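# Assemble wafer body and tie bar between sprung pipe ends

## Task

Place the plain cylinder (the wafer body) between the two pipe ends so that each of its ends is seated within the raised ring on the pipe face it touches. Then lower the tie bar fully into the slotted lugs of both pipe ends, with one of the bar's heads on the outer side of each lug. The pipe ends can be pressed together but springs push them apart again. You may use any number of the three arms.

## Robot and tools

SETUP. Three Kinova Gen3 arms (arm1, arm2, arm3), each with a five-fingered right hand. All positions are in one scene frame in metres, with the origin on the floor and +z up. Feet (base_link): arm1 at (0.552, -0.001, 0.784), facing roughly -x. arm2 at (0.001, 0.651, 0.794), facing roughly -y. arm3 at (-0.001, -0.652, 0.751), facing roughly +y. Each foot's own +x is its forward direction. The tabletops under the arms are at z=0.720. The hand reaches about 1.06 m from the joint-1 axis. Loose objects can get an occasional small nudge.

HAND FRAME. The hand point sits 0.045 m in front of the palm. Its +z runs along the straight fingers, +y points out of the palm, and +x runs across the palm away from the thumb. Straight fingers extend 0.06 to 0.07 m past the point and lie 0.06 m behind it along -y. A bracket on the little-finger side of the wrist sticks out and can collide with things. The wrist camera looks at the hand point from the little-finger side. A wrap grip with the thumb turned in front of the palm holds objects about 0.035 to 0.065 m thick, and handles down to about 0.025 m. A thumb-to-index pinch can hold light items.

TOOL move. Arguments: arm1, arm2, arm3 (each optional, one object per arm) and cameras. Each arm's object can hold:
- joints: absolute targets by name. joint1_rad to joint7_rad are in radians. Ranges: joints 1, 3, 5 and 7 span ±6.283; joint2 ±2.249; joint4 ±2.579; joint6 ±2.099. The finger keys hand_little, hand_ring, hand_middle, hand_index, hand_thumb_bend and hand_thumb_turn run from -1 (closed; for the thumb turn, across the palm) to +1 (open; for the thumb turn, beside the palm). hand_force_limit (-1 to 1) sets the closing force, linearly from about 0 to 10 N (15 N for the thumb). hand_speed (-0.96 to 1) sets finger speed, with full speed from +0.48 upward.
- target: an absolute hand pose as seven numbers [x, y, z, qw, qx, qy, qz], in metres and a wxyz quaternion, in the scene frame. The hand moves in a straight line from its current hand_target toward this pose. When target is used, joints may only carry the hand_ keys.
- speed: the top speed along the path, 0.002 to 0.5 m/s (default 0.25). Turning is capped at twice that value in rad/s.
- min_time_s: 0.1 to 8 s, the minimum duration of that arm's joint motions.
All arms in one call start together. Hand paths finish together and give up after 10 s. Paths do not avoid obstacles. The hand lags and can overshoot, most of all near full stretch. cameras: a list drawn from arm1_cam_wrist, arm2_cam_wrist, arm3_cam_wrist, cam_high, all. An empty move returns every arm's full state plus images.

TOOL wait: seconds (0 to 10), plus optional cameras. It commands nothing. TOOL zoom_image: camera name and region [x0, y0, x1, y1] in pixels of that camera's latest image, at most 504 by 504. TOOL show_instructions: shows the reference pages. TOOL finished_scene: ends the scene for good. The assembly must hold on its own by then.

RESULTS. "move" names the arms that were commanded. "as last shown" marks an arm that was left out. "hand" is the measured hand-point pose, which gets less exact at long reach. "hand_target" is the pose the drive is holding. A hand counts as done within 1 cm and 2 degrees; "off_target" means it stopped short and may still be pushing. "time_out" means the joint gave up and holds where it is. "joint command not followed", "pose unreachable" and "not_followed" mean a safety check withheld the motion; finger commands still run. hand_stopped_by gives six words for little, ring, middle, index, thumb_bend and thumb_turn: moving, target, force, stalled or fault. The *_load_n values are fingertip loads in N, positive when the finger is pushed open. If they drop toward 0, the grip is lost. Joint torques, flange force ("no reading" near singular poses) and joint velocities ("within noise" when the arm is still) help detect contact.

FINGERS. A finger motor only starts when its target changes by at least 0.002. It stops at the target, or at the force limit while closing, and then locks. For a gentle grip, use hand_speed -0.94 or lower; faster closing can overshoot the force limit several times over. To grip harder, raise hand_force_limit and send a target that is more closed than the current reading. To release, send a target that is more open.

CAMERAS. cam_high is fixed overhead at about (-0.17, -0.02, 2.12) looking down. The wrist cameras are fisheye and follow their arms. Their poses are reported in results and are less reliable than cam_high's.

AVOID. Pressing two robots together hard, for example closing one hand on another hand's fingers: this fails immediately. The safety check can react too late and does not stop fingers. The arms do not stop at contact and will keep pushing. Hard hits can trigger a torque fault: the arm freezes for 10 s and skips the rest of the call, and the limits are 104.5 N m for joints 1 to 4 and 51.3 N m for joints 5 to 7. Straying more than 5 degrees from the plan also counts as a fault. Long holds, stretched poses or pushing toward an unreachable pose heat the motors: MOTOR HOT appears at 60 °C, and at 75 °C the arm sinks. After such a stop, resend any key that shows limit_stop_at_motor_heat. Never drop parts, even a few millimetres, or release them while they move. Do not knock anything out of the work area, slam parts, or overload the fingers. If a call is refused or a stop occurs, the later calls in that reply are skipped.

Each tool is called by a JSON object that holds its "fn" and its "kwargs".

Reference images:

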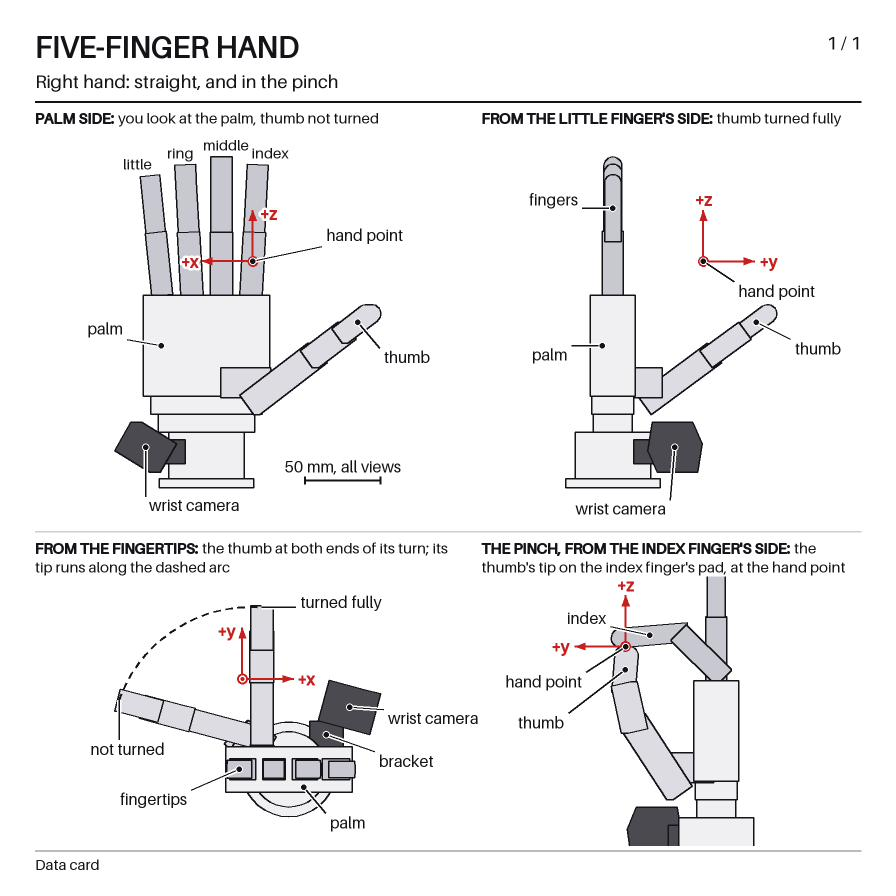

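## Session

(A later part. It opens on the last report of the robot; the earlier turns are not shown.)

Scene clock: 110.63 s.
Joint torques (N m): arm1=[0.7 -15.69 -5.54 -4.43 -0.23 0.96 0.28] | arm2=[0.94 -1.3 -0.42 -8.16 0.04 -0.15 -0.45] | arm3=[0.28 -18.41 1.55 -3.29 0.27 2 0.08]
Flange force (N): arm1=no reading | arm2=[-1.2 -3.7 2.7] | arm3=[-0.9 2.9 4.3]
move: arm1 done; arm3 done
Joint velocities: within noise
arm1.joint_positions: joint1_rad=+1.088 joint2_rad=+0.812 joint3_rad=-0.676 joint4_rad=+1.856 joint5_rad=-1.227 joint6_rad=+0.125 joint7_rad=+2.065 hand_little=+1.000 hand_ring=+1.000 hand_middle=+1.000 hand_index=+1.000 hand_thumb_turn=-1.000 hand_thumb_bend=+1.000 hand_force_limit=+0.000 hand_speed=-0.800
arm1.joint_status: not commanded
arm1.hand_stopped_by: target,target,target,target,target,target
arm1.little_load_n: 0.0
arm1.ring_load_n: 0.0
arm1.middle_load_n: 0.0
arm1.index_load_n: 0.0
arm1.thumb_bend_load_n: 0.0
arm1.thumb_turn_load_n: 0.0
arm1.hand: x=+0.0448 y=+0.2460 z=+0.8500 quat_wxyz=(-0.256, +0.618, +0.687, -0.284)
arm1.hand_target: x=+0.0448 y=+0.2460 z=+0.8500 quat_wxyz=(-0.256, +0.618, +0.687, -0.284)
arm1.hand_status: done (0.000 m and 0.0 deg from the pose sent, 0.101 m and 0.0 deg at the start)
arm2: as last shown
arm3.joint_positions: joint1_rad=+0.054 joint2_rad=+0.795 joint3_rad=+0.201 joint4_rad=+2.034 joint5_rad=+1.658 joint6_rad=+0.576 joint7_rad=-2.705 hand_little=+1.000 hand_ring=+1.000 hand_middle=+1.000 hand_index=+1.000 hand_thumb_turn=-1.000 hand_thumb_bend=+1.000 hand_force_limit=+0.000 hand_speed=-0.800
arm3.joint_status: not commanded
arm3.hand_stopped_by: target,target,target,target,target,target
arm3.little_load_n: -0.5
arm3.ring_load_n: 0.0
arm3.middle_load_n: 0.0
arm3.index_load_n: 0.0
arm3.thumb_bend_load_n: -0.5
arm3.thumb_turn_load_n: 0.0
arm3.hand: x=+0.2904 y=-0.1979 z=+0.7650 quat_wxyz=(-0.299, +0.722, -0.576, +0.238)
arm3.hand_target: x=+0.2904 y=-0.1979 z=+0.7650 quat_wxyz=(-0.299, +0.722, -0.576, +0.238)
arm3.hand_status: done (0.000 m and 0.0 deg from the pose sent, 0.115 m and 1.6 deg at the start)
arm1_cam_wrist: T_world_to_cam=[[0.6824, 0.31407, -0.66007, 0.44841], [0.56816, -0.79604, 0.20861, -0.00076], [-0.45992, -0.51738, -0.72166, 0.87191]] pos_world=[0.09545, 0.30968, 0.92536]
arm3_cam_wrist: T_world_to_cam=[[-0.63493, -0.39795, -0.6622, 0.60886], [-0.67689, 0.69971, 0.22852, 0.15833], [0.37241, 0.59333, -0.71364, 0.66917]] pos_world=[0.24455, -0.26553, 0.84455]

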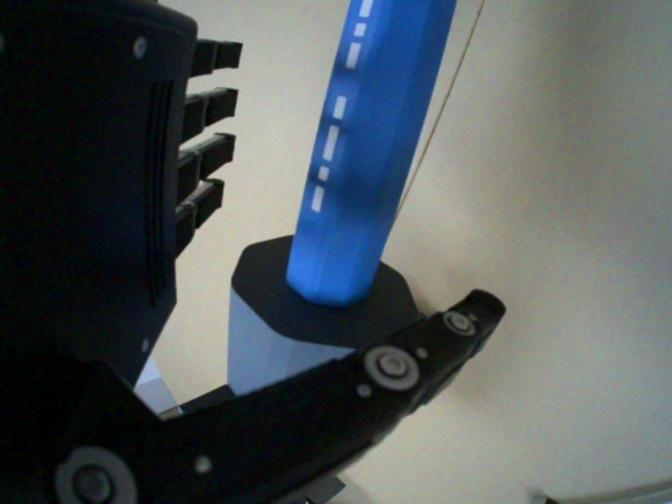

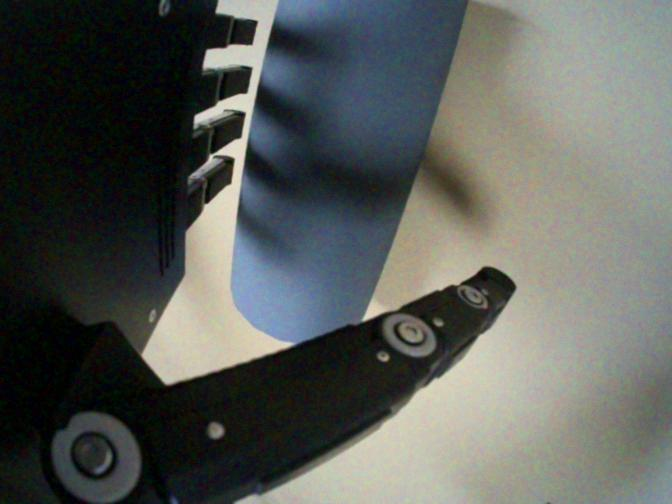

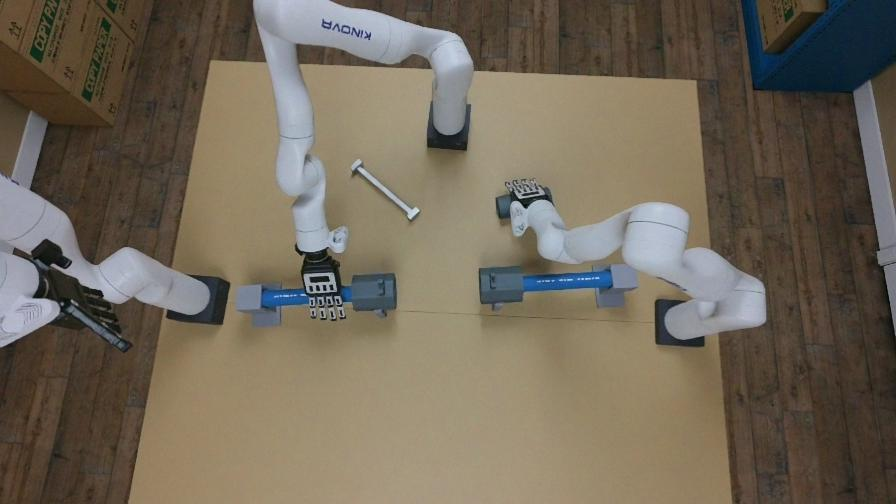

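{"fn": "move", "kwargs": {"arm1": {"target": [0.043, 0.246, 0.811, -0.2559, 0.6179, 0.6869, -0.2845], "speed": 0.06}, "arm3": {"target": [0.2904, -0.1979, 0.7455, 0.2993, -0.7225, 0.5759, -0.2385], "speed": 0.06}, "cameras": ["arm1_cam_wrist", "arm3_cam_wrist"]}}

Scene clock: 113.27 s.
Joint torques (N m): arm1=[0.67 -15.99 -7.28 -3.31 0.08 1.12 0.32] | arm2=[0.96 -1.32 -0.39 -8.13 0.05 -0.14 -0.46] | arm3=[-0.37 -16.31 -0.45 -2.13 -0.15 0.34 -0.09]
Flange force (N): arm1=no reading | arm2=[-1.2 -3.6 2.6] | arm3=[-0.2 -2.1 1.0]
move: arm1 done; arm3 done
Joint velocities: within noise
arm1.joint_positions: joint1_rad=+1.191 joint2_rad=+0.986 joint3_rad=-0.870 joint4_rad=+1.857 joint5_rad=-1.194 joint6_rad=-0.062 joint7_rad=+2.168 hand_little=+1.000 hand_ring=+1.000 hand_middle=+1.000 hand_index=+1.000 hand_thumb_turn=-1.000 hand_thumb_bend=+1.000 hand_force_limit=+0.000 hand_speed=-0.800
arm1.joint_status: not commanded
arm1.hand_stopped_by: target,target,target,target,target,target
arm1.little_load_n: 0.0
arm1.ring_load_n: 0.0
arm1.middle_load_n: 0.0
arm1.index_load_n: 0.0
arm1.thumb_bend_load_n: 0.0
arm1.thumb_turn_load_n: 0.0
arm1.hand: x=+0.0430 y=+0.2460 z=+0.8110 quat_wxyz=(-0.256, +0.618, +0.687, -0.284)
arm1.hand_target: x=+0.0430 y=+0.2460 z=+0.8110 quat_wxyz=(-0.256, +0.618, +0.687, -0.284)
arm1.hand_status: done (0.000 m and 0.0 deg from the pose sent, 0.039 m and 0.0 deg at the start)
arm2.joint_positions: joint1_rad=+0.797 joint2_rad=-0.349 joint3_rad=-0.130 joint4_rad=+1.428 joint5_rad=-0.006 joint6_rad=+2.049 joint7_rad=-1.837 hand_little=+1.000 hand_ring=+1.000 hand_middle=+1.000 hand_index=+1.000 hand_thumb_turn=+1.000 hand_thumb_bend=+1.000 hand_force_limit=+0.000 hand_speed=-0.800
arm2.joint_status: not commanded
arm2.hand_stopped_by: target,target,target,target,target,target
arm2.little_load_n: 0.0
arm2.ring_load_n: 0.0
arm2.middle_load_n: 0.0
arm2.index_load_n: 0.0
arm2.thumb_bend_load_n: 0.0
arm2.thumb_turn_load_n: 0.0
arm2.hand: x=-0.0849 y=+0.4901 z=+1.3007 quat_wxyz=(+0.012, -0.955, -0.296, +0.020)
arm2.hand_target: x=-0.0849 y=+0.4901 z=+1.3007 quat_wxyz=(+0.012, -0.955, -0.296, +0.020)
arm2.hand_status: not commanded
arm3.joint_positions: joint1_rad=+0.062 joint2_rad=+0.844 joint3_rad=+0.190 joint4_rad=+2.032 joint5_rad=+1.723 joint6_rad=+0.584 joint7_rad=-2.790 hand_little=+1.000 hand_ring=+1.000 hand_middle=+1.000 hand_index=+1.000 hand_thumb_turn=-1.000 hand_thumb_bend=+1.000 hand_force_limit=+0.000 hand_speed=-0.800
arm3.joint_status: not commanded
arm3.hand_stopped_by: target,target,target,target,target,target
arm3.little_load_n: 0.0
arm3.ring_load_n: 0.0
arm3.middle_load_n: 0.0
arm3.index_load_n: 0.0
arm3.thumb_bend_load_n: 0.0
arm3.thumb_turn_load_n: 0.0
arm3.hand: x=+0.2904 y=-0.1979 z=+0.7455 quat_wxyz=(-0.299, +0.722, -0.576, +0.238)
arm3.hand_target: x=+0.2904 y=-0.1979 z=+0.7455 quat_wxyz=(-0.299, +0.722, -0.576, +0.238)
arm3.hand_status: done (0.000 m and 0.0 deg from the pose sent, 0.020 m and 0.0 deg at the start)
arm1_cam_wrist: T_world_to_cam=[[0.68245, 0.31399, -0.66005, 0.4239], [0.5681, -0.79607, 0.20868, 0.00836], [-0.45992, -0.51738, -0.72166, 0.84294]] pos_world=[0.09365, 0.30968, 0.88636]
arm3_cam_wrist: T_world_to_cam=[[-0.6349, -0.39791, -0.66224, 0.59599], [-0.6769, 0.6997, 0.22854, 0.16277], [0.37244, 0.59337, -0.71359, 0.65522]] pos_world=[0.24455, -0.26553, 0.82505]

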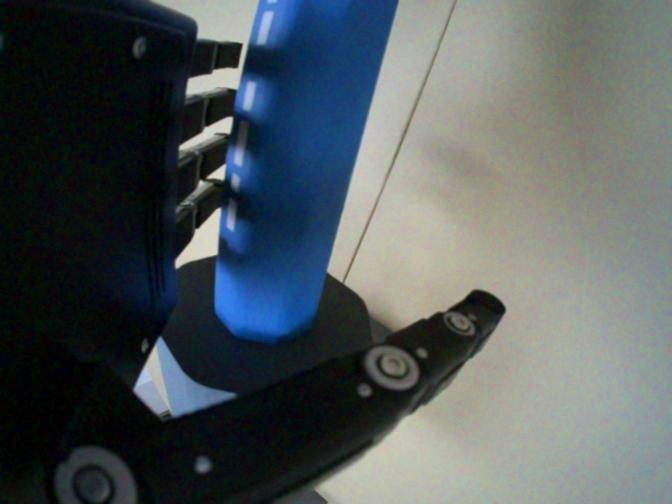

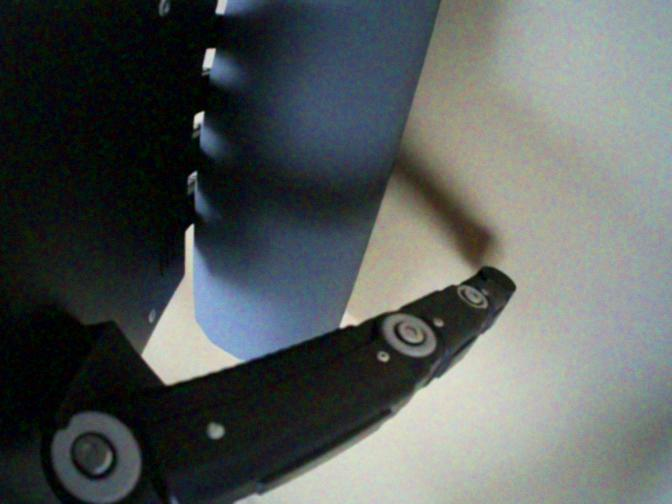

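{"fn": "move", "kwargs": {"arm1": {"joints": {"hand_thumb_bend": 0.2, "hand_index": 0.4, "hand_middle": 0.4, "hand_ring": 0.4, "hand_little": 0.4}}, "arm3": {"joints": {"hand_thumb_bend": 0.45, "hand_index": 0.55, "hand_middle": 0.55, "hand_ring": 0.55, "hand_little": 0.55}}, "cameras": ["arm1_cam_wrist", "arm3_cam_wrist"]}}

Scene clock: 117.70 s.
Joint torques (N m): arm1=[0.91 -15.77 -6.81 -2.68 0.04 1 0.24] | arm2=[0.98 -1.34 -0.44 -8.14 0.04 -0.13 -0.46] | arm3=[-0.63 -16.87 -0.37 -1.7 -0.08 0.58 0.17]
Flange force (N): arm1=no reading | arm2=[-1.3 -3.8 2.7] | arm3=[-0.8 -1.3 3.5]
move: arm1 done; arm3 off_target
Joint velocities: within noise
arm1.joint_positions: joint1_rad=+1.191 joint2_rad=+0.986 joint3_rad=-0.870 joint4_rad=+1.857 joint5_rad=-1.194 joint6_rad=-0.062 joint7_rad=+2.168 hand_little=+0.400 hand_ring=+0.400 hand_middle=+0.400 hand_index=+0.400 hand_thumb_turn=-1.000 hand_thumb_bend=+0.200 hand_force_limit=+0.000 hand_speed=-0.800
arm1.joint_status: all done
arm1.hand_stopped_by: target,target,target,target,target,target
arm1.little_load_n: 0.5
arm1.ring_load_n: 0.5
arm1.middle_load_n: 0.0
arm1.index_load_n: 0.0
arm1.thumb_bend_load_n: 0.0
arm1.thumb_turn_load_n: 0.0
arm1.hand: x=+0.0430 y=+0.2460 z=+0.8110 quat_wxyz=(-0.256, +0.618, +0.687, -0.284)
arm1.hand_target: x=+0.0430 y=+0.2460 z=+0.8110 quat_wxyz=(-0.256, +0.618, +0.687, -0.284)
arm1.hand_status: not commanded
arm2: as last shown
arm3.joint_positions: joint1_rad=+0.062 joint2_rad=+0.844 joint3_rad=+0.190 joint4_rad=+2.032 joint5_rad=+1.723 joint6_rad=+0.584 joint7_rad=-2.790 hand_little=+0.550 hand_ring=+0.550 hand_middle=+0.652 hand_index=+0.550 hand_thumb_turn=-1.000 hand_thumb_bend=+0.451 hand_force_limit=+0.000 hand_speed=-0.800
arm3.joint_status: hand_middle off_target (ended at +0.652, target +0.550); the others done
arm3.hand_stopped_by: target,target,force,target,target,target
arm3.little_load_n: 0.5
arm3.ring_load_n: 0.0
arm3.middle_load_n: 4.0
arm3.index_load_n: 0.5
arm3.thumb_bend_load_n: 1.0
arm3.thumb_turn_load_n: 0.0
arm3.hand: x=+0.2904 y=-0.1979 z=+0.7455 quat_wxyz=(-0.299, +0.722, -0.576, +0.238)
arm3.hand_target: x=+0.2904 y=-0.1979 z=+0.7455 quat_wxyz=(-0.299, +0.722, -0.576, +0.238)
arm3.hand_status: not commanded
arm1_cam_wrist: T_world_to_cam=[[0.68243, 0.31402, -0.66006, 0.4239], [0.56812, -0.79606, 0.20866, 0.00837], [-0.45992, -0.51738, -0.72166, 0.84294]] pos_world=[0.09365, 0.30968, 0.88636]
arm3_cam_wrist: T_world_to_cam=[[-0.63493, -0.39795, -0.6622, 0.59595], [-0.67689, 0.69971, 0.22852, 0.16279], [0.37241, 0.59333, -0.71364, 0.65526]] pos_world=[0.24455, -0.26553, 0.82505]

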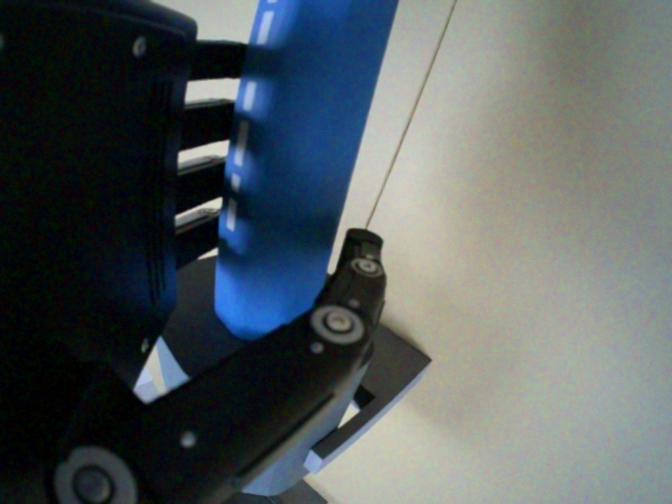

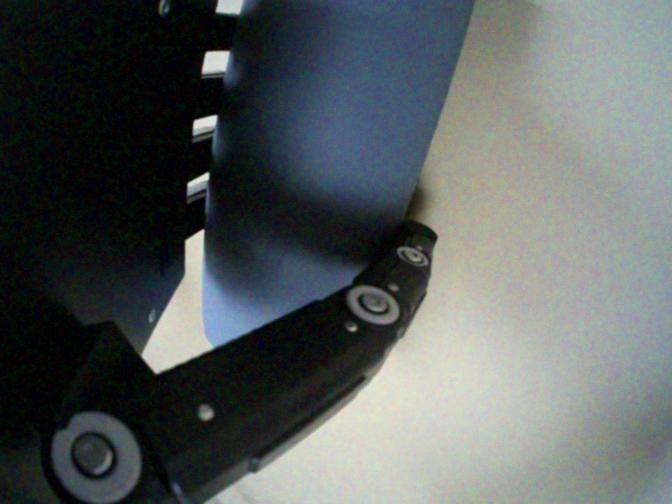

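{"fn": "move", "kwargs": {"arm1": {"joints": {"hand_thumb_bend": -0.8, "hand_index": -0.8, "hand_middle": -0.8, "hand_ring": -0.8, "hand_little": -0.8, "hand_speed": -0.85}}, "arm3": {"joints": {"hand_thumb_bend": -0.6, "hand_index": -0.6, "hand_middle": -0.6, "hand_ring": -0.6, "hand_little": -0.6, "hand_speed": -0.9}}, "cameras": ["arm1_cam_wrist", "arm3_cam_wrist"]}}

Scene clock: 122.57 s.
Joint torques (N m): arm1=[7.51 -17.94 -2.04 3.42 -0.43 -0.5 0.02] | arm2=[0.96 -1.33 -0.41 -8.13 0.03 -0.15 -0.44] | arm3=[-0.49 -14.83 -0.95 -1.43 -0.15 -0.11 0.11]
Flange force (N): arm1=no reading | arm2=[-1.3 -3.6 2.6] | arm3=[-0.2 -4.3 -0.8]
move: arm1 off_target; arm3 off_target
Joint velocities: within noise
arm1.joint_positions: joint1_rad=+1.191 joint2_rad=+0.986 joint3_rad=-0.870 joint4_rad=+1.857 joint5_rad=-1.194 joint6_rad=-0.062 joint7_rad=+2.168 hand_little=+0.334 hand_ring=+0.348 hand_middle=+0.348 hand_index=+0.334 hand_thumb_turn=-1.000 hand_thumb_bend=+0.092 hand_force_limit=+0.000 hand_speed=-0.850
arm1.joint_status: hand_little off_target (ended at +0.334, target -0.800); hand_ring off_target (ended at +0.348, target -0.800); hand_middle off_target (ended at +0.348, target -0.800); hand_index off_target (ended at +0.334, target -0.800); hand_thumb_bend off_target (ended at +0.092, target -0.800); the others done
arm1.hand_stopped_by: force,force,force,force,force,target
arm1.little_load_n: 6.5
arm1.ring_load_n: 5.5
arm1.middle_load_n: 5.0
arm1.index_load_n: 7.0
arm1.thumb_bend_load_n: 7.5
arm1.thumb_turn_load_n: 0.5
arm1.hand: x=+0.0430 y=+0.2460 z=+0.8110 quat_wxyz=(-0.256, +0.618, +0.687, -0.284)
arm1.hand_target: x=+0.0430 y=+0.2460 z=+0.8110 quat_wxyz=(-0.256, +0.618, +0.687, -0.284)
arm1.hand_status: not commanded
arm2: as last shown
arm3.joint_positions: joint1_rad=+0.062 joint2_rad=+0.844 joint3_rad=+0.190 joint4_rad=+2.032 joint5_rad=+1.723 joint6_rad=+0.584 joint7_rad=-2.790 hand_little=+0.422 hand_ring=+0.450 hand_middle=+0.644 hand_index=+0.477 hand_thumb_turn=-1.000 hand_thumb_bend=+0.439 hand_force_limit=+0.000 hand_speed=-0.900
arm3.joint_status: hand_little off_target (ended at +0.422, target -0.600); hand_ring off_target (ended at +0.450, target -0.600); hand_middle off_target (ended at +0.644, target -0.600); hand_index off_target (ended at +0.477, target -0.600); hand_thumb_bend off_target (ended at +0.439, target -0.600); the others done
arm3.hand_stopped_by: force,force,force,force,force,target
arm3.little_load_n: 5.5
arm3.ring_load_n: 1.5
arm3.middle_load_n: 2.5
arm3.index_load_n: 3.5
arm3.thumb_bend_load_n: 17.0
arm3.thumb_turn_load_n: 6.5
arm3.hand: x=+0.2904 y=-0.1979 z=+0.7455 quat_wxyz=(-0.299, +0.722, -0.576, +0.238)
arm3.hand_target: x=+0.2904 y=-0.1979 z=+0.7455 quat_wxyz=(-0.299, +0.722, -0.576, +0.238)
arm3.hand_status: not commanded
arm1_cam_wrist: T_world_to_cam=[[0.68249, 0.31394, -0.66004, 0.4239], [0.56805, -0.79609, 0.20872, 0.00833], [-0.45992, -0.51738, -0.72165, 0.84294]] pos_world=[0.09365, 0.30968, 0.88636]
arm3_cam_wrist: T_world_to_cam=[[-0.63493, -0.39795, -0.6622, 0.59595], [-0.67689, 0.69971, 0.22852, 0.16279], [0.37241, 0.59333, -0.71364, 0.65526]] pos_world=[0.24455, -0.26553, 0.82505]

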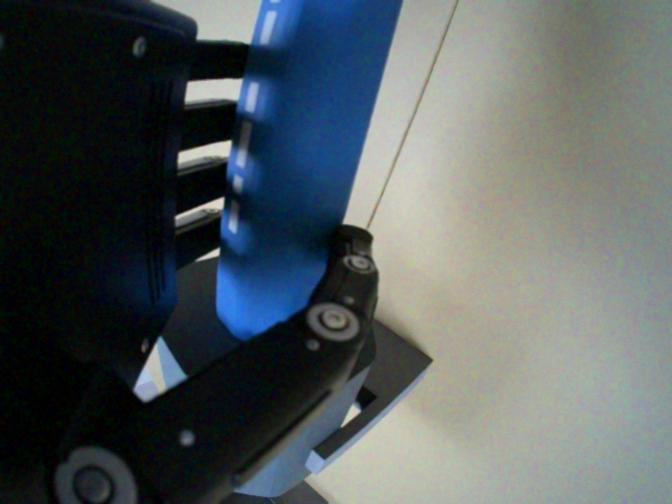

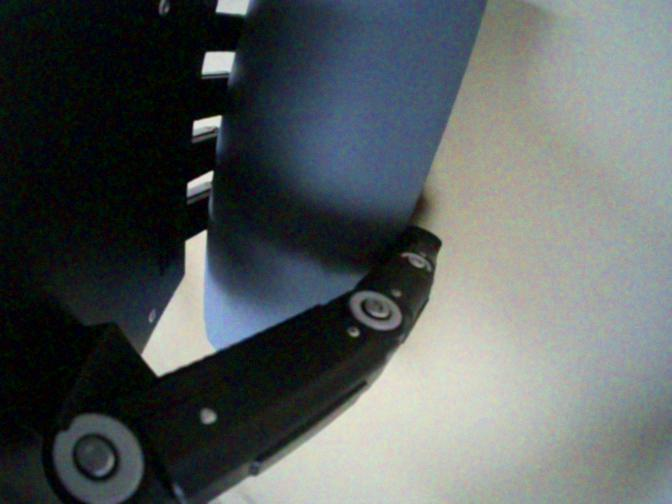

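{"fn": "move", "kwargs": {"arm1": {"target": [0.0443, 0.234, 0.811, -0.2559, 0.6179, 0.6869, -0.2845], "speed": 0.03}, "arm3": {"target": [0.2904, -0.1979, 0.80, 0.2993, -0.7225, 0.5759, -0.2385], "speed": 0.06}, "cameras": ["arm1_cam_wrist", "arm3_cam_wrist", "cam_high"]}}

Scene clock: 124.57 s.
Joint torques (N m): arm1=[5.16 -15.12 -2.8 6.87 -1.01 0.25 0.02] | arm2=[0.97 -1.3 -0.42 -8.15 0.04 -0.13 -0.47] | arm3=[0.37 -18.65 1.65 -4.38 0.52 2.15 0.09]
Flange force (N): arm1=[19.0 -24.3 20.7] | arm2=[-1.2 -3.8 2.8] | arm3=[-0.4 4.9 6.2]
move: arm1 done; arm3 done
Joint velocities: within noise
arm1.joint_positions: joint1_rad=+1.218 joint2_rad=+1.015 joint3_rad=-0.946 joint4_rad=+1.887 joint5_rad=-1.163 joint6_rad=-0.138 joint7_rad=+2.153 hand_little=+0.334 hand_ring=+0.348 hand_middle=+0.348 hand_index=+0.334 hand_thumb_turn=-1.000 hand_thumb_bend=+0.092 hand_force_limit=+0.000 hand_speed=-0.850
arm1.joint_status: not commanded
arm1.hand_stopped_by: force,force,force,force,force,target
arm1.little_load_n: 7.0
arm1.ring_load_n: 6.5
arm1.middle_load_n: 5.0
arm1.index_load_n: 7.0
arm1.thumb_bend_load_n: 7.0
arm1.thumb_turn_load_n: 0.0
arm1.hand: x=+0.0443 y=+0.2340 z=+0.8110 quat_wxyz=(-0.256, +0.618, +0.687, -0.284)
arm1.hand_target: x=+0.0443 y=+0.2340 z=+0.8110 quat_wxyz=(-0.256, +0.618, +0.687, -0.284)
arm1.hand_status: done (0.000 m and 0.0 deg from the pose sent, 0.012 m and 0.0 deg at the start)
arm2: as last shown
arm2.middle_load_n: 0.5
arm3.joint_positions: joint1_rad=+0.045 joint2_rad=+0.708 joint3_rad=+0.210 joint4_rad=+2.030 joint5_rad=+1.530 joint6_rad=+0.576 joint7_rad=-2.538 hand_little=+0.422 hand_ring=+0.450 hand_middle=+0.644 hand_index=+0.477 hand_thumb_turn=-1.000 hand_thumb_bend=+0.439 hand_force_limit=+0.000 hand_speed=-0.900
arm3.joint_status: not commanded
arm3.hand_stopped_by: force,force,force,force,force,target
arm3.little_load_n: 4.5
arm3.ring_load_n: 1.0
arm3.middle_load_n: 0.0
arm3.index_load_n: 3.5
arm3.thumb_bend_load_n: 17.5
arm3.thumb_turn_load_n: 7.0
arm3.hand: x=+0.2904 y=-0.1979 z=+0.8000 quat_wxyz=(-0.299, +0.722, -0.576, +0.239)
arm3.hand_target: x=+0.2904 y=-0.1979 z=+0.8000 quat_wxyz=(-0.299, +0.722, -0.576, +0.238)
arm3.hand_status: done (0.000 m and 0.0 deg from the pose sent, 0.055 m and 0.0 deg at the start)
arm1_cam_wrist: T_world_to_cam=[[0.6824, 0.31407, -0.66007, 0.42678], [0.56816, -0.79604, 0.20861, -0.00189], [-0.45992, -0.51738, -0.72166, 0.83733]] pos_world=[0.09495, 0.29768, 0.88636]
arm3_cam_wrist: T_world_to_cam=[[-0.63493, -0.39795, -0.6622, 0.63204], [-0.67689, 0.69971, 0.22852, 0.15033], [0.37241, 0.59333, -0.71364, 0.69415]] pos_world=[0.24455, -0.26553, 0.87955]

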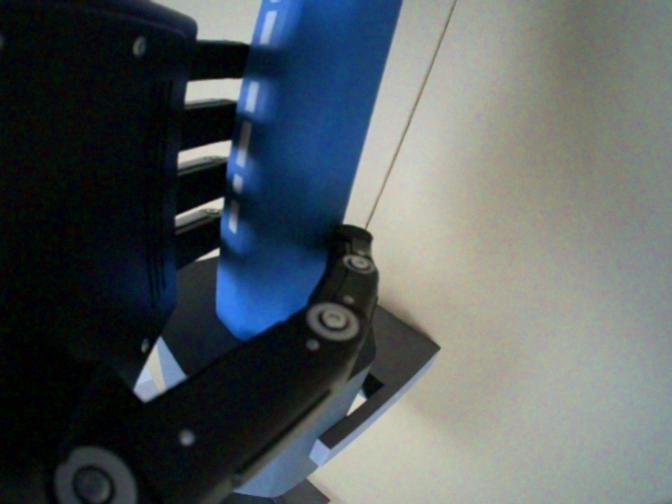

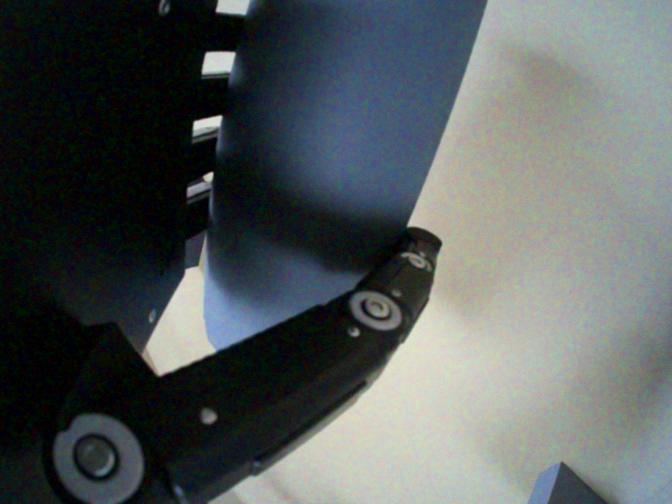

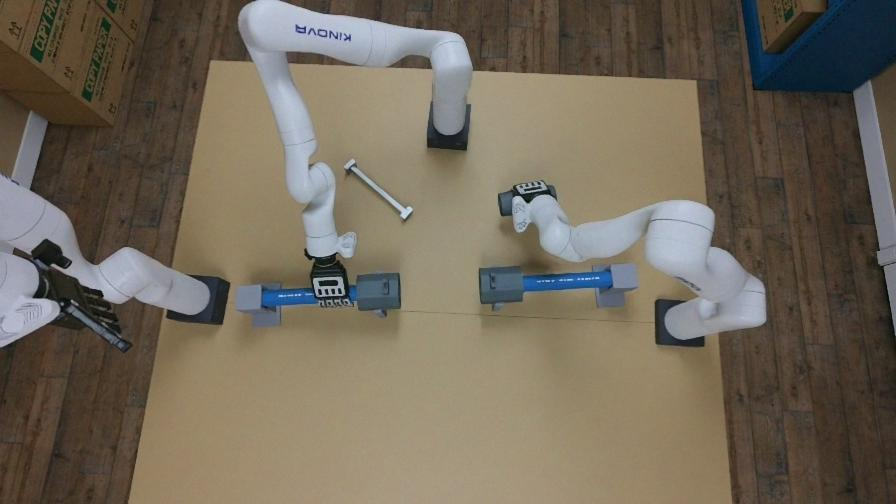

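{"fn": "move", "kwargs": {"arm1": {"target": [0.0475, 0.204, 0.811, -0.2559, 0.6179, 0.6869, -0.2845], "speed": 0.04}, "arm3": {"target": [0.25, -0.17, 0.97, 0.2959, -0.7144, 0.5859, -0.2427], "speed": 0.1}, "cameras": ["arm1_cam_wrist", "arm3_cam_wrist", "cam_high"]}}

Scene clock: 127.33 s.
Joint torques (N m): arm1=[1.6 -12.34 -4.85 12.28 -2.56 2.25 -0.27] | arm2=[0.94 -1.31 -0.41 -8.11 0.04 -0.14 -0.46] | arm3=[0.34 -17.32 0.21 -7.52 1.51 0.97 0.13]
Flange force (N): arm1=[21.4 -22.7 24.0] | arm2=[-1.2 -3.7 2.6] | arm3=[-3.8 3.6 5.4]
move: arm1 done; arm3 done
Joint velocities: within noise
arm1.joint_positions: joint1_rad=+1.247 joint2_rad=+1.074 joint3_rad=-1.081 joint4_rad=+1.960 joint5_rad=-1.074 joint6_rad=-0.295 joint7_rad=+2.080 hand_little=+0.334 hand_ring=+0.348 hand_middle=+0.348 hand_index=+0.334 hand_thumb_turn=-1.000 hand_thumb_bend=+0.092 hand_force_limit=+0.000 hand_speed=-0.850
arm1.joint_status: not commanded
arm1.hand_stopped_by: force,force,force,force,force,target
arm1.little_load_n: 7.5
arm1.ring_load_n: 7.0
arm1.middle_load_n: 5.5
arm1.index_load_n: 7.5
arm1.thumb_bend_load_n: 7.0
arm1.thumb_turn_load_n: 0.0
arm1.hand: x=+0.0475 y=+0.2040 z=+0.8110 quat_wxyz=(-0.256, +0.618, +0.687, -0.284)
arm1.hand_target: x=+0.0475 y=+0.2040 z=+0.8110 quat_wxyz=(-0.256, +0.618, +0.687, -0.284)
arm1.hand_status: done (0.000 m and 0.0 deg from the pose sent, 0.030 m and 0.0 deg at the start)
arm2: as last shown
arm2.middle_load_n: 0.0
arm3.joint_positions: joint1_rad=+0.009 joint2_rad=+0.402 joint3_rad=+0.085 joint4_rad=+1.789 joint5_rad=+0.966 joint6_rad=+0.933 joint7_rad=-1.857 hand_little=+0.422 hand_ring=+0.450 hand_middle=+0.644 hand_index=+0.477 hand_thumb_turn=-1.000 hand_thumb_bend=+0.439 hand_force_limit=+0.000 hand_speed=-0.900
arm3.joint_status: not commanded
arm3.hand_stopped_by: force,force,force,force,force,target
arm3.little_load_n: 4.5
arm3.ring_load_n: 1.0
arm3.middle_load_n: 0.0
arm3.index_load_n: 3.5
arm3.thumb_bend_load_n: 17.5
arm3.thumb_turn_load_n: 7.0
arm3.hand: x=+0.2500 y=-0.1700 z=+0.9700 quat_wxyz=(-0.296, +0.714, -0.586, +0.243)
arm3.hand_target: x=+0.2500 y=-0.1700 z=+0.9700 quat_wxyz=(-0.296, +0.714, -0.586, +0.243)
arm3.hand_status: done (0.000 m and 0.0 deg from the pose sent, 0.177 m and 1.6 deg at the start)
arm1_cam_wrist: T_world_to_cam=[[0.68241, 0.31405, -0.66007, 0.43401], [0.56814, -0.79605, 0.20863, -0.0276], [-0.45992, -0.51738, -0.72166, 0.82328]] pos_world=[0.09815, 0.26768, 0.88636]
arm3_cam_wrist: T_world_to_cam=[[-0.6457, -0.38019, -0.66221, 0.73576], [-0.65718, 0.7183, 0.2284, 0.06291], [0.38883, 0.58267, -0.71366, 0.80807]] pos_world=[0.20222, -0.2363, 1.04955]

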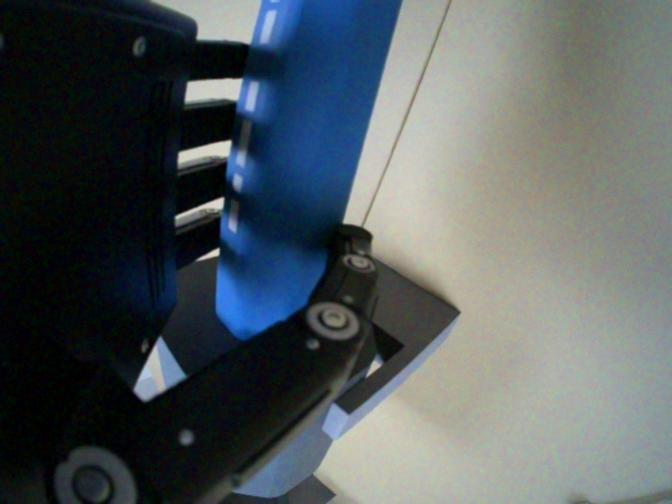

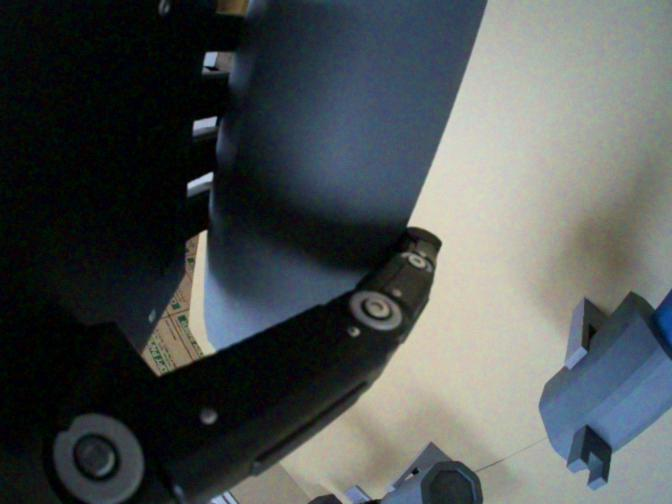

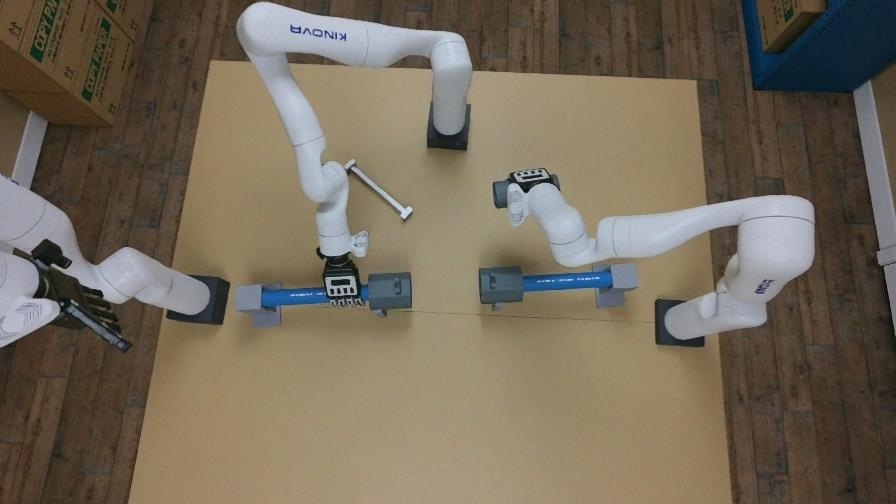

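{"fn": "move", "kwargs": {"arm1": {"target": [0.0503, 0.178, 0.811, -0.2559, 0.6179, 0.6869, -0.2845], "speed": 0.03}, "cameras": ["arm1_cam_wrist", "cam_high"]}}

Scene clock: 129.10 s.
Joint torques (N m): arm1=[-28.08 1.52 -19.09 48.68 -9.19 19.48 -1.43] | arm2=[0.97 -1.31 -0.42 -8.15 0.04 -0.11 -0.45] | arm3=[0.41 -17.27 0.2 -7.63 1.49 0.93 0.09]
Flange force (N): arm1=[83.5 -27.2 36.7] | arm2=[-1.2 -3.7 2.8] | arm3=[-3.4 3.8 5.2]
move: arm1 done
Joint velocities: within noise
arm1.joint_positions: joint1_rad=+1.244 joint2_rad=+1.111 joint3_rad=-1.157 joint4_rad=+2.020 joint5_rad=-1.008 joint6_rad=-0.408 joint7_rad=+2.008 hand_little=+0.334 hand_ring=+0.348 hand_middle=+0.348 hand_index=+0.334 hand_thumb_turn=-1.000 hand_thumb_bend=+0.092 hand_force_limit=+0.000 hand_speed=-0.850
arm1.joint_status: not commanded
arm1.hand_stopped_by: force,force,force,force,force,target
arm1.little_load_n: 11.0
arm1.ring_load_n: 10.0
arm1.middle_load_n: 7.5
arm1.index_load_n: 8.0
arm1.thumb_bend_load_n: 6.0
arm1.thumb_turn_load_n: -1.5
arm1.hand: x=+0.0503 y=+0.1781 z=+0.8110 quat_wxyz=(-0.256, +0.618, +0.687, -0.284)
arm1.hand_target: x=+0.0503 y=+0.1780 z=+0.8110 quat_wxyz=(-0.256, +0.618, +0.687, -0.284)
arm1.hand_status: done (0.000 m and 0.0 deg from the pose sent, 0.026 m and 0.0 deg at the start)
arm2, arm3: as last shown
arm2.thumb_bend_load_n: -0.5
arm2.thumb_turn_load_n: 0.5
arm3.ring_load_n: 1.5
arm1_cam_wrist: T_world_to_cam=[[0.68248, 0.31407, -0.65999, 0.44013], [0.56797, -0.79622, 0.20843, -0.04949], [-0.46004, -0.5171, -0.72178, 0.81128]] pos_world=[0.10095, 0.24188, 0.88636]

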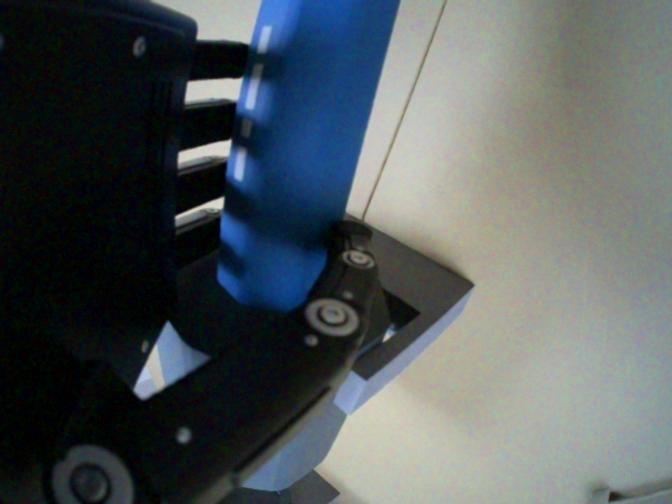

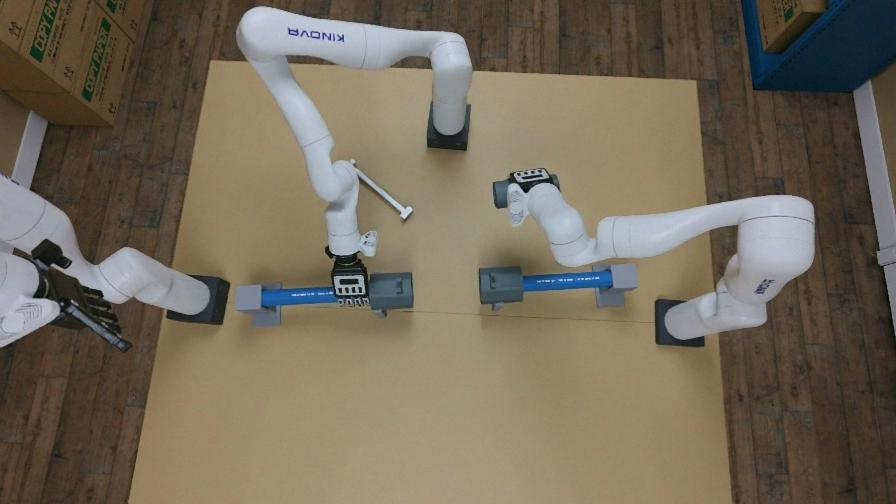

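{"fn": "move", "kwargs": {"arm1": {"target": [0.0465, 0.213, 0.811, -0.2559, 0.6179, 0.6869, -0.2845], "speed": 0.06}, "cameras": ["arm1_cam_wrist", "cam_high"]}}

{"fn": "zoom_image", "kwargs": {"camera": "cam_high", "region": [330, 140, 440, 230]}}

Scene clock: 132.13 s.
Joint torques (N m): arm1=[8.18 -15.5 -1.08 2.21 -0.96 -1.95 0.13] | arm2=[0.95 -1.31 -0.46 -8.15 0.05 -0.14 -0.45] | arm3=[0.29 -17.25 0.15 -7.59 1.5 0.95 0.11]
Flange force (N): arm1=[6.3 -21.0 17.0] | arm2=[-1.2 -3.8 2.7] | arm3=[-3.4 3.5 5.3]
move: arm1 done
Joint velocities: within noise
arm1.joint_positions: joint1_rad=+1.243 joint2_rad=+1.059 joint3_rad=-1.048 joint4_rad=+1.938 joint5_rad=-1.101 joint6_rad=-0.253 joint7_rad=+2.107 hand_little=+0.334 hand_ring=+0.348 hand_middle=+0.348 hand_index=+0.334 hand_thumb_turn=-1.000 hand_thumb_bend=+0.092 hand_force_limit=+0.000 hand_speed=-0.850
arm1.joint_status: not commanded
arm1.hand_stopped_by: force,force,force,force,force,target
arm1.little_load_n: 6.5
arm1.ring_load_n: 6.0
arm1.middle_load_n: 5.0
arm1.index_load_n: 7.0
arm1.thumb_bend_load_n: 7.0
arm1.thumb_turn_load_n: 0.0
arm1.hand: x=+0.0465 y=+0.2130 z=+0.8110 quat_wxyz=(-0.256, +0.618, +0.687, -0.284)
arm1.hand_target: x=+0.0465 y=+0.2130 z=+0.8110 quat_wxyz=(-0.256, +0.618, +0.687, -0.284)
arm1.hand_status: done (0.000 m and 0.0 deg from the pose sent, 0.035 m and 0.0 deg at the start)
arm2, arm3: as last shown
arm2.thumb_bend_load_n: 0.0
arm2.thumb_turn_load_n: 0.0
arm3.ring_load_n: 1.0
arm3.index_load_n: 3.0
arm1_cam_wrist: T_world_to_cam=[[0.6824, 0.31407, -0.66007, 0.43187], [0.56816, -0.79604, 0.20861, -0.01986], [-0.45992, -0.51738, -0.72166, 0.82748]] pos_world=[0.09715, 0.27668, 0.88636]

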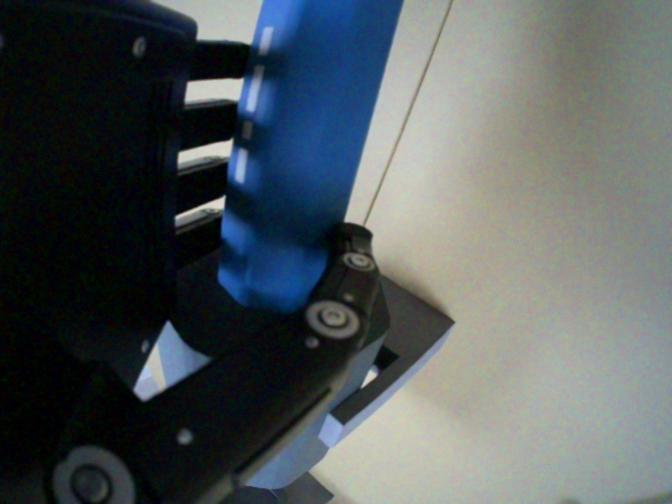

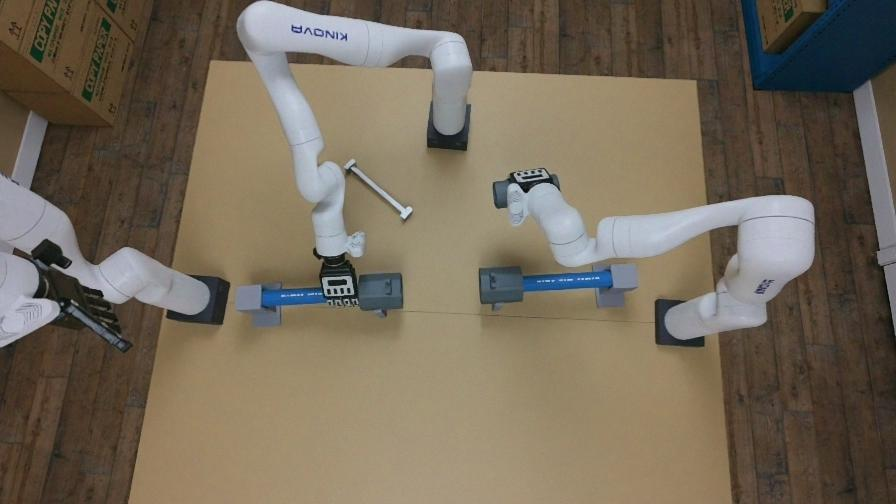

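Scaled by 4.582 from the camera's image (finer frame: 1280x720).

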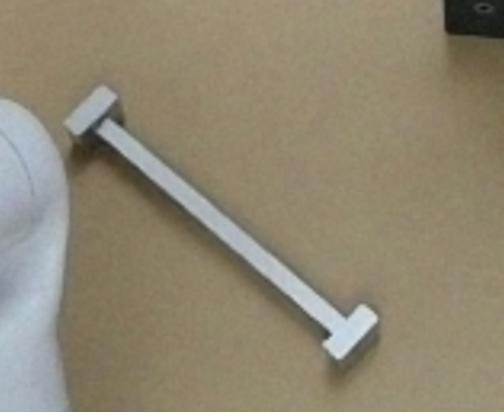

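{"fn": "move", "kwargs": {"arm1": {"joints": {"hand_thumb_bend": 1, "hand_index": 1, "hand_middle": 1, "hand_ring": 1, "hand_little": 1, "hand_speed": -0.6}}, "arm2": {"target": [0.05, 0.5, 1.12, 0.2949, -0.3163, 0.6595, -0.6149], "speed": 0.25, "joints": {"hand_thumb_turn": -1}}, "cameras": ["cam_high", "arm1_cam_wrist"]}}

Scene clock: 144.53 s.
Joint torques (N m): arm1=[-1.71 -14.44 -9.85 -0.78 0.21 2.34 0.17] | arm2=[0.95 3.36 -1.7 -3.28 -1.4 2.17 -0.48] | arm3=[0.3 -17.17 0.22 -7.64 1.49 1 0.08]
Flange force (N): arm1=[11.8 -6.8 -1.6] | arm2=[0.0 1.9 4.9] | arm3=[-3.1 3.5 5.3]
move: arm1 done; arm2 not_followed
Joint velocities: within noise
arm1.joint_positions: joint1_rad=+1.243 joint2_rad=+1.059 joint3_rad=-1.048 joint4_rad=+1.938 joint5_rad=-1.101 joint6_rad=-0.253 joint7_rad=+2.107 hand_little=+1.000 hand_ring=+1.000 hand_middle=+1.000 hand_index=+1.000 hand_thumb_turn=-1.000 hand_thumb_bend=+1.000 hand_force_limit=+0.000 hand_speed=-0.600
arm1.joint_status: all done
arm1.hand_stopped_by: target,target,target,target,target,target
arm1.little_load_n: 0.0
arm1.ring_load_n: 0.0
arm1.middle_load_n: 0.0
arm1.index_load_n: 0.0
arm1.thumb_bend_load_n: 0.0
arm1.thumb_turn_load_n: 0.0
arm1.hand: x=+0.0465 y=+0.2130 z=+0.8110 quat_wxyz=(-0.256, +0.618, +0.687, -0.284)
arm1.hand_target: x=+0.0465 y=+0.2130 z=+0.8110 quat_wxyz=(-0.256, +0.618, +0.687, -0.284)
arm1.hand_status: not commanded
arm2.joint_positions: joint1_rad=-0.686 joint2_rad=-0.328 joint3_rad=+2.027 joint4_rad=+2.479 joint5_rad=-0.721 joint6_rad=+1.673 joint7_rad=-3.651 hand_little=+1.000 hand_ring=+1.000 hand_middle=+1.000 hand_index=+1.000 hand_thumb_turn=-1.000 hand_thumb_bend=+1.000 hand_force_limit=+0.000 hand_speed=-0.800
arm2.joint_status: all done
arm2.hand_stopped_by: target,target,target,target,target,target
arm2.little_load_n: 0.0
arm2.ring_load_n: 0.0
arm2.middle_load_n: 0.0
arm2.index_load_n: 0.0
arm2.thumb_bend_load_n: 0.0
arm2.thumb_turn_load_n: 0.0
arm2.hand: x=+0.0461 y=+0.4997 z=+1.1254 quat_wxyz=(+0.294, -0.356, +0.643, -0.611)
arm2.hand_target: x=+0.0461 y=+0.4997 z=+1.1254 quat_wxyz=(+0.294, -0.356, +0.643, -0.611)
arm2.hand_status: not_followed (0.007 m and 4.9 deg from the pose sent, 0.226 m and 168.7 deg at the start; a joint's target at an end of its range on 80 of 194 steps)
arm3: as last shown
arm3.little_load_n: 5.0
arm3.index_load_n: 3.5
pictures: arm1_cam_wrist, cam_high
pose unreachable (arm2 arm): on one or more control steps of this call this arm could not follow its commanded pose, so it was not sent that pose on those steps. On the call's last step it was still not sent that pose. It may still have moved: this result reports where it is.
cause: moving toward the commanded pose would bring two parts of the arm too close to each other (its hand and another part of the arm, 6 mm apart when it was first held).
arm1_cam_wrist: T_world_to_cam=[[0.6824, 0.31407, -0.66007, 0.43187], [0.56816, -0.79604, 0.20861, -0.01986], [-0.45992, -0.51738, -0.72166, 0.82748]] pos_world=[0.09715, 0.27668, 0.88636]

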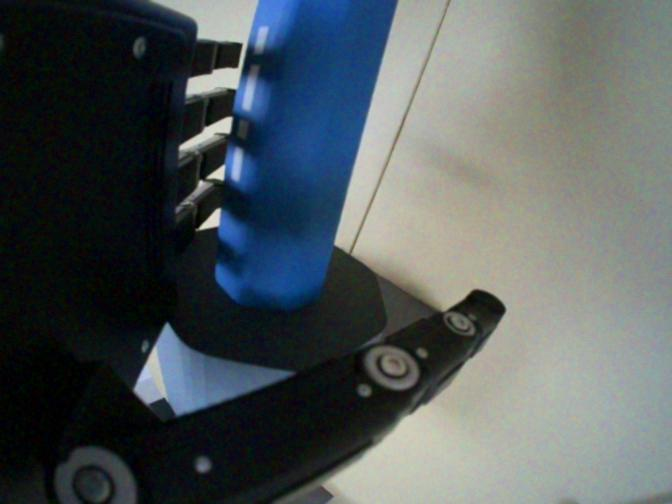

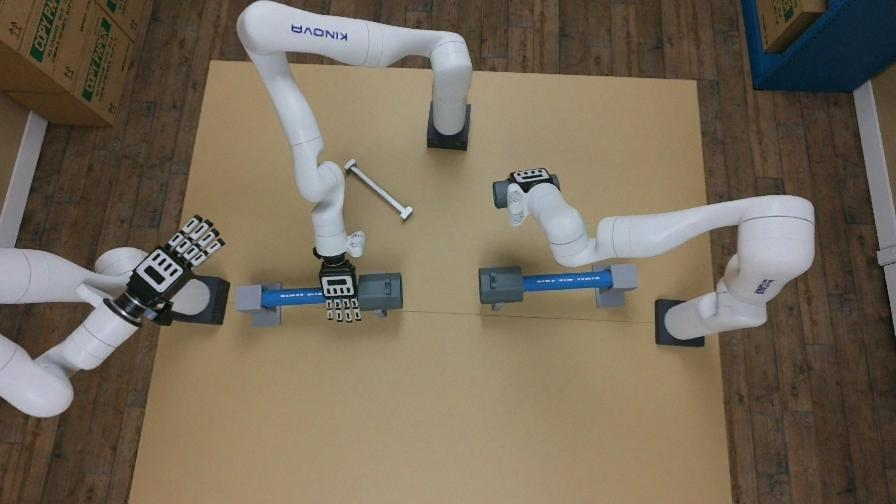

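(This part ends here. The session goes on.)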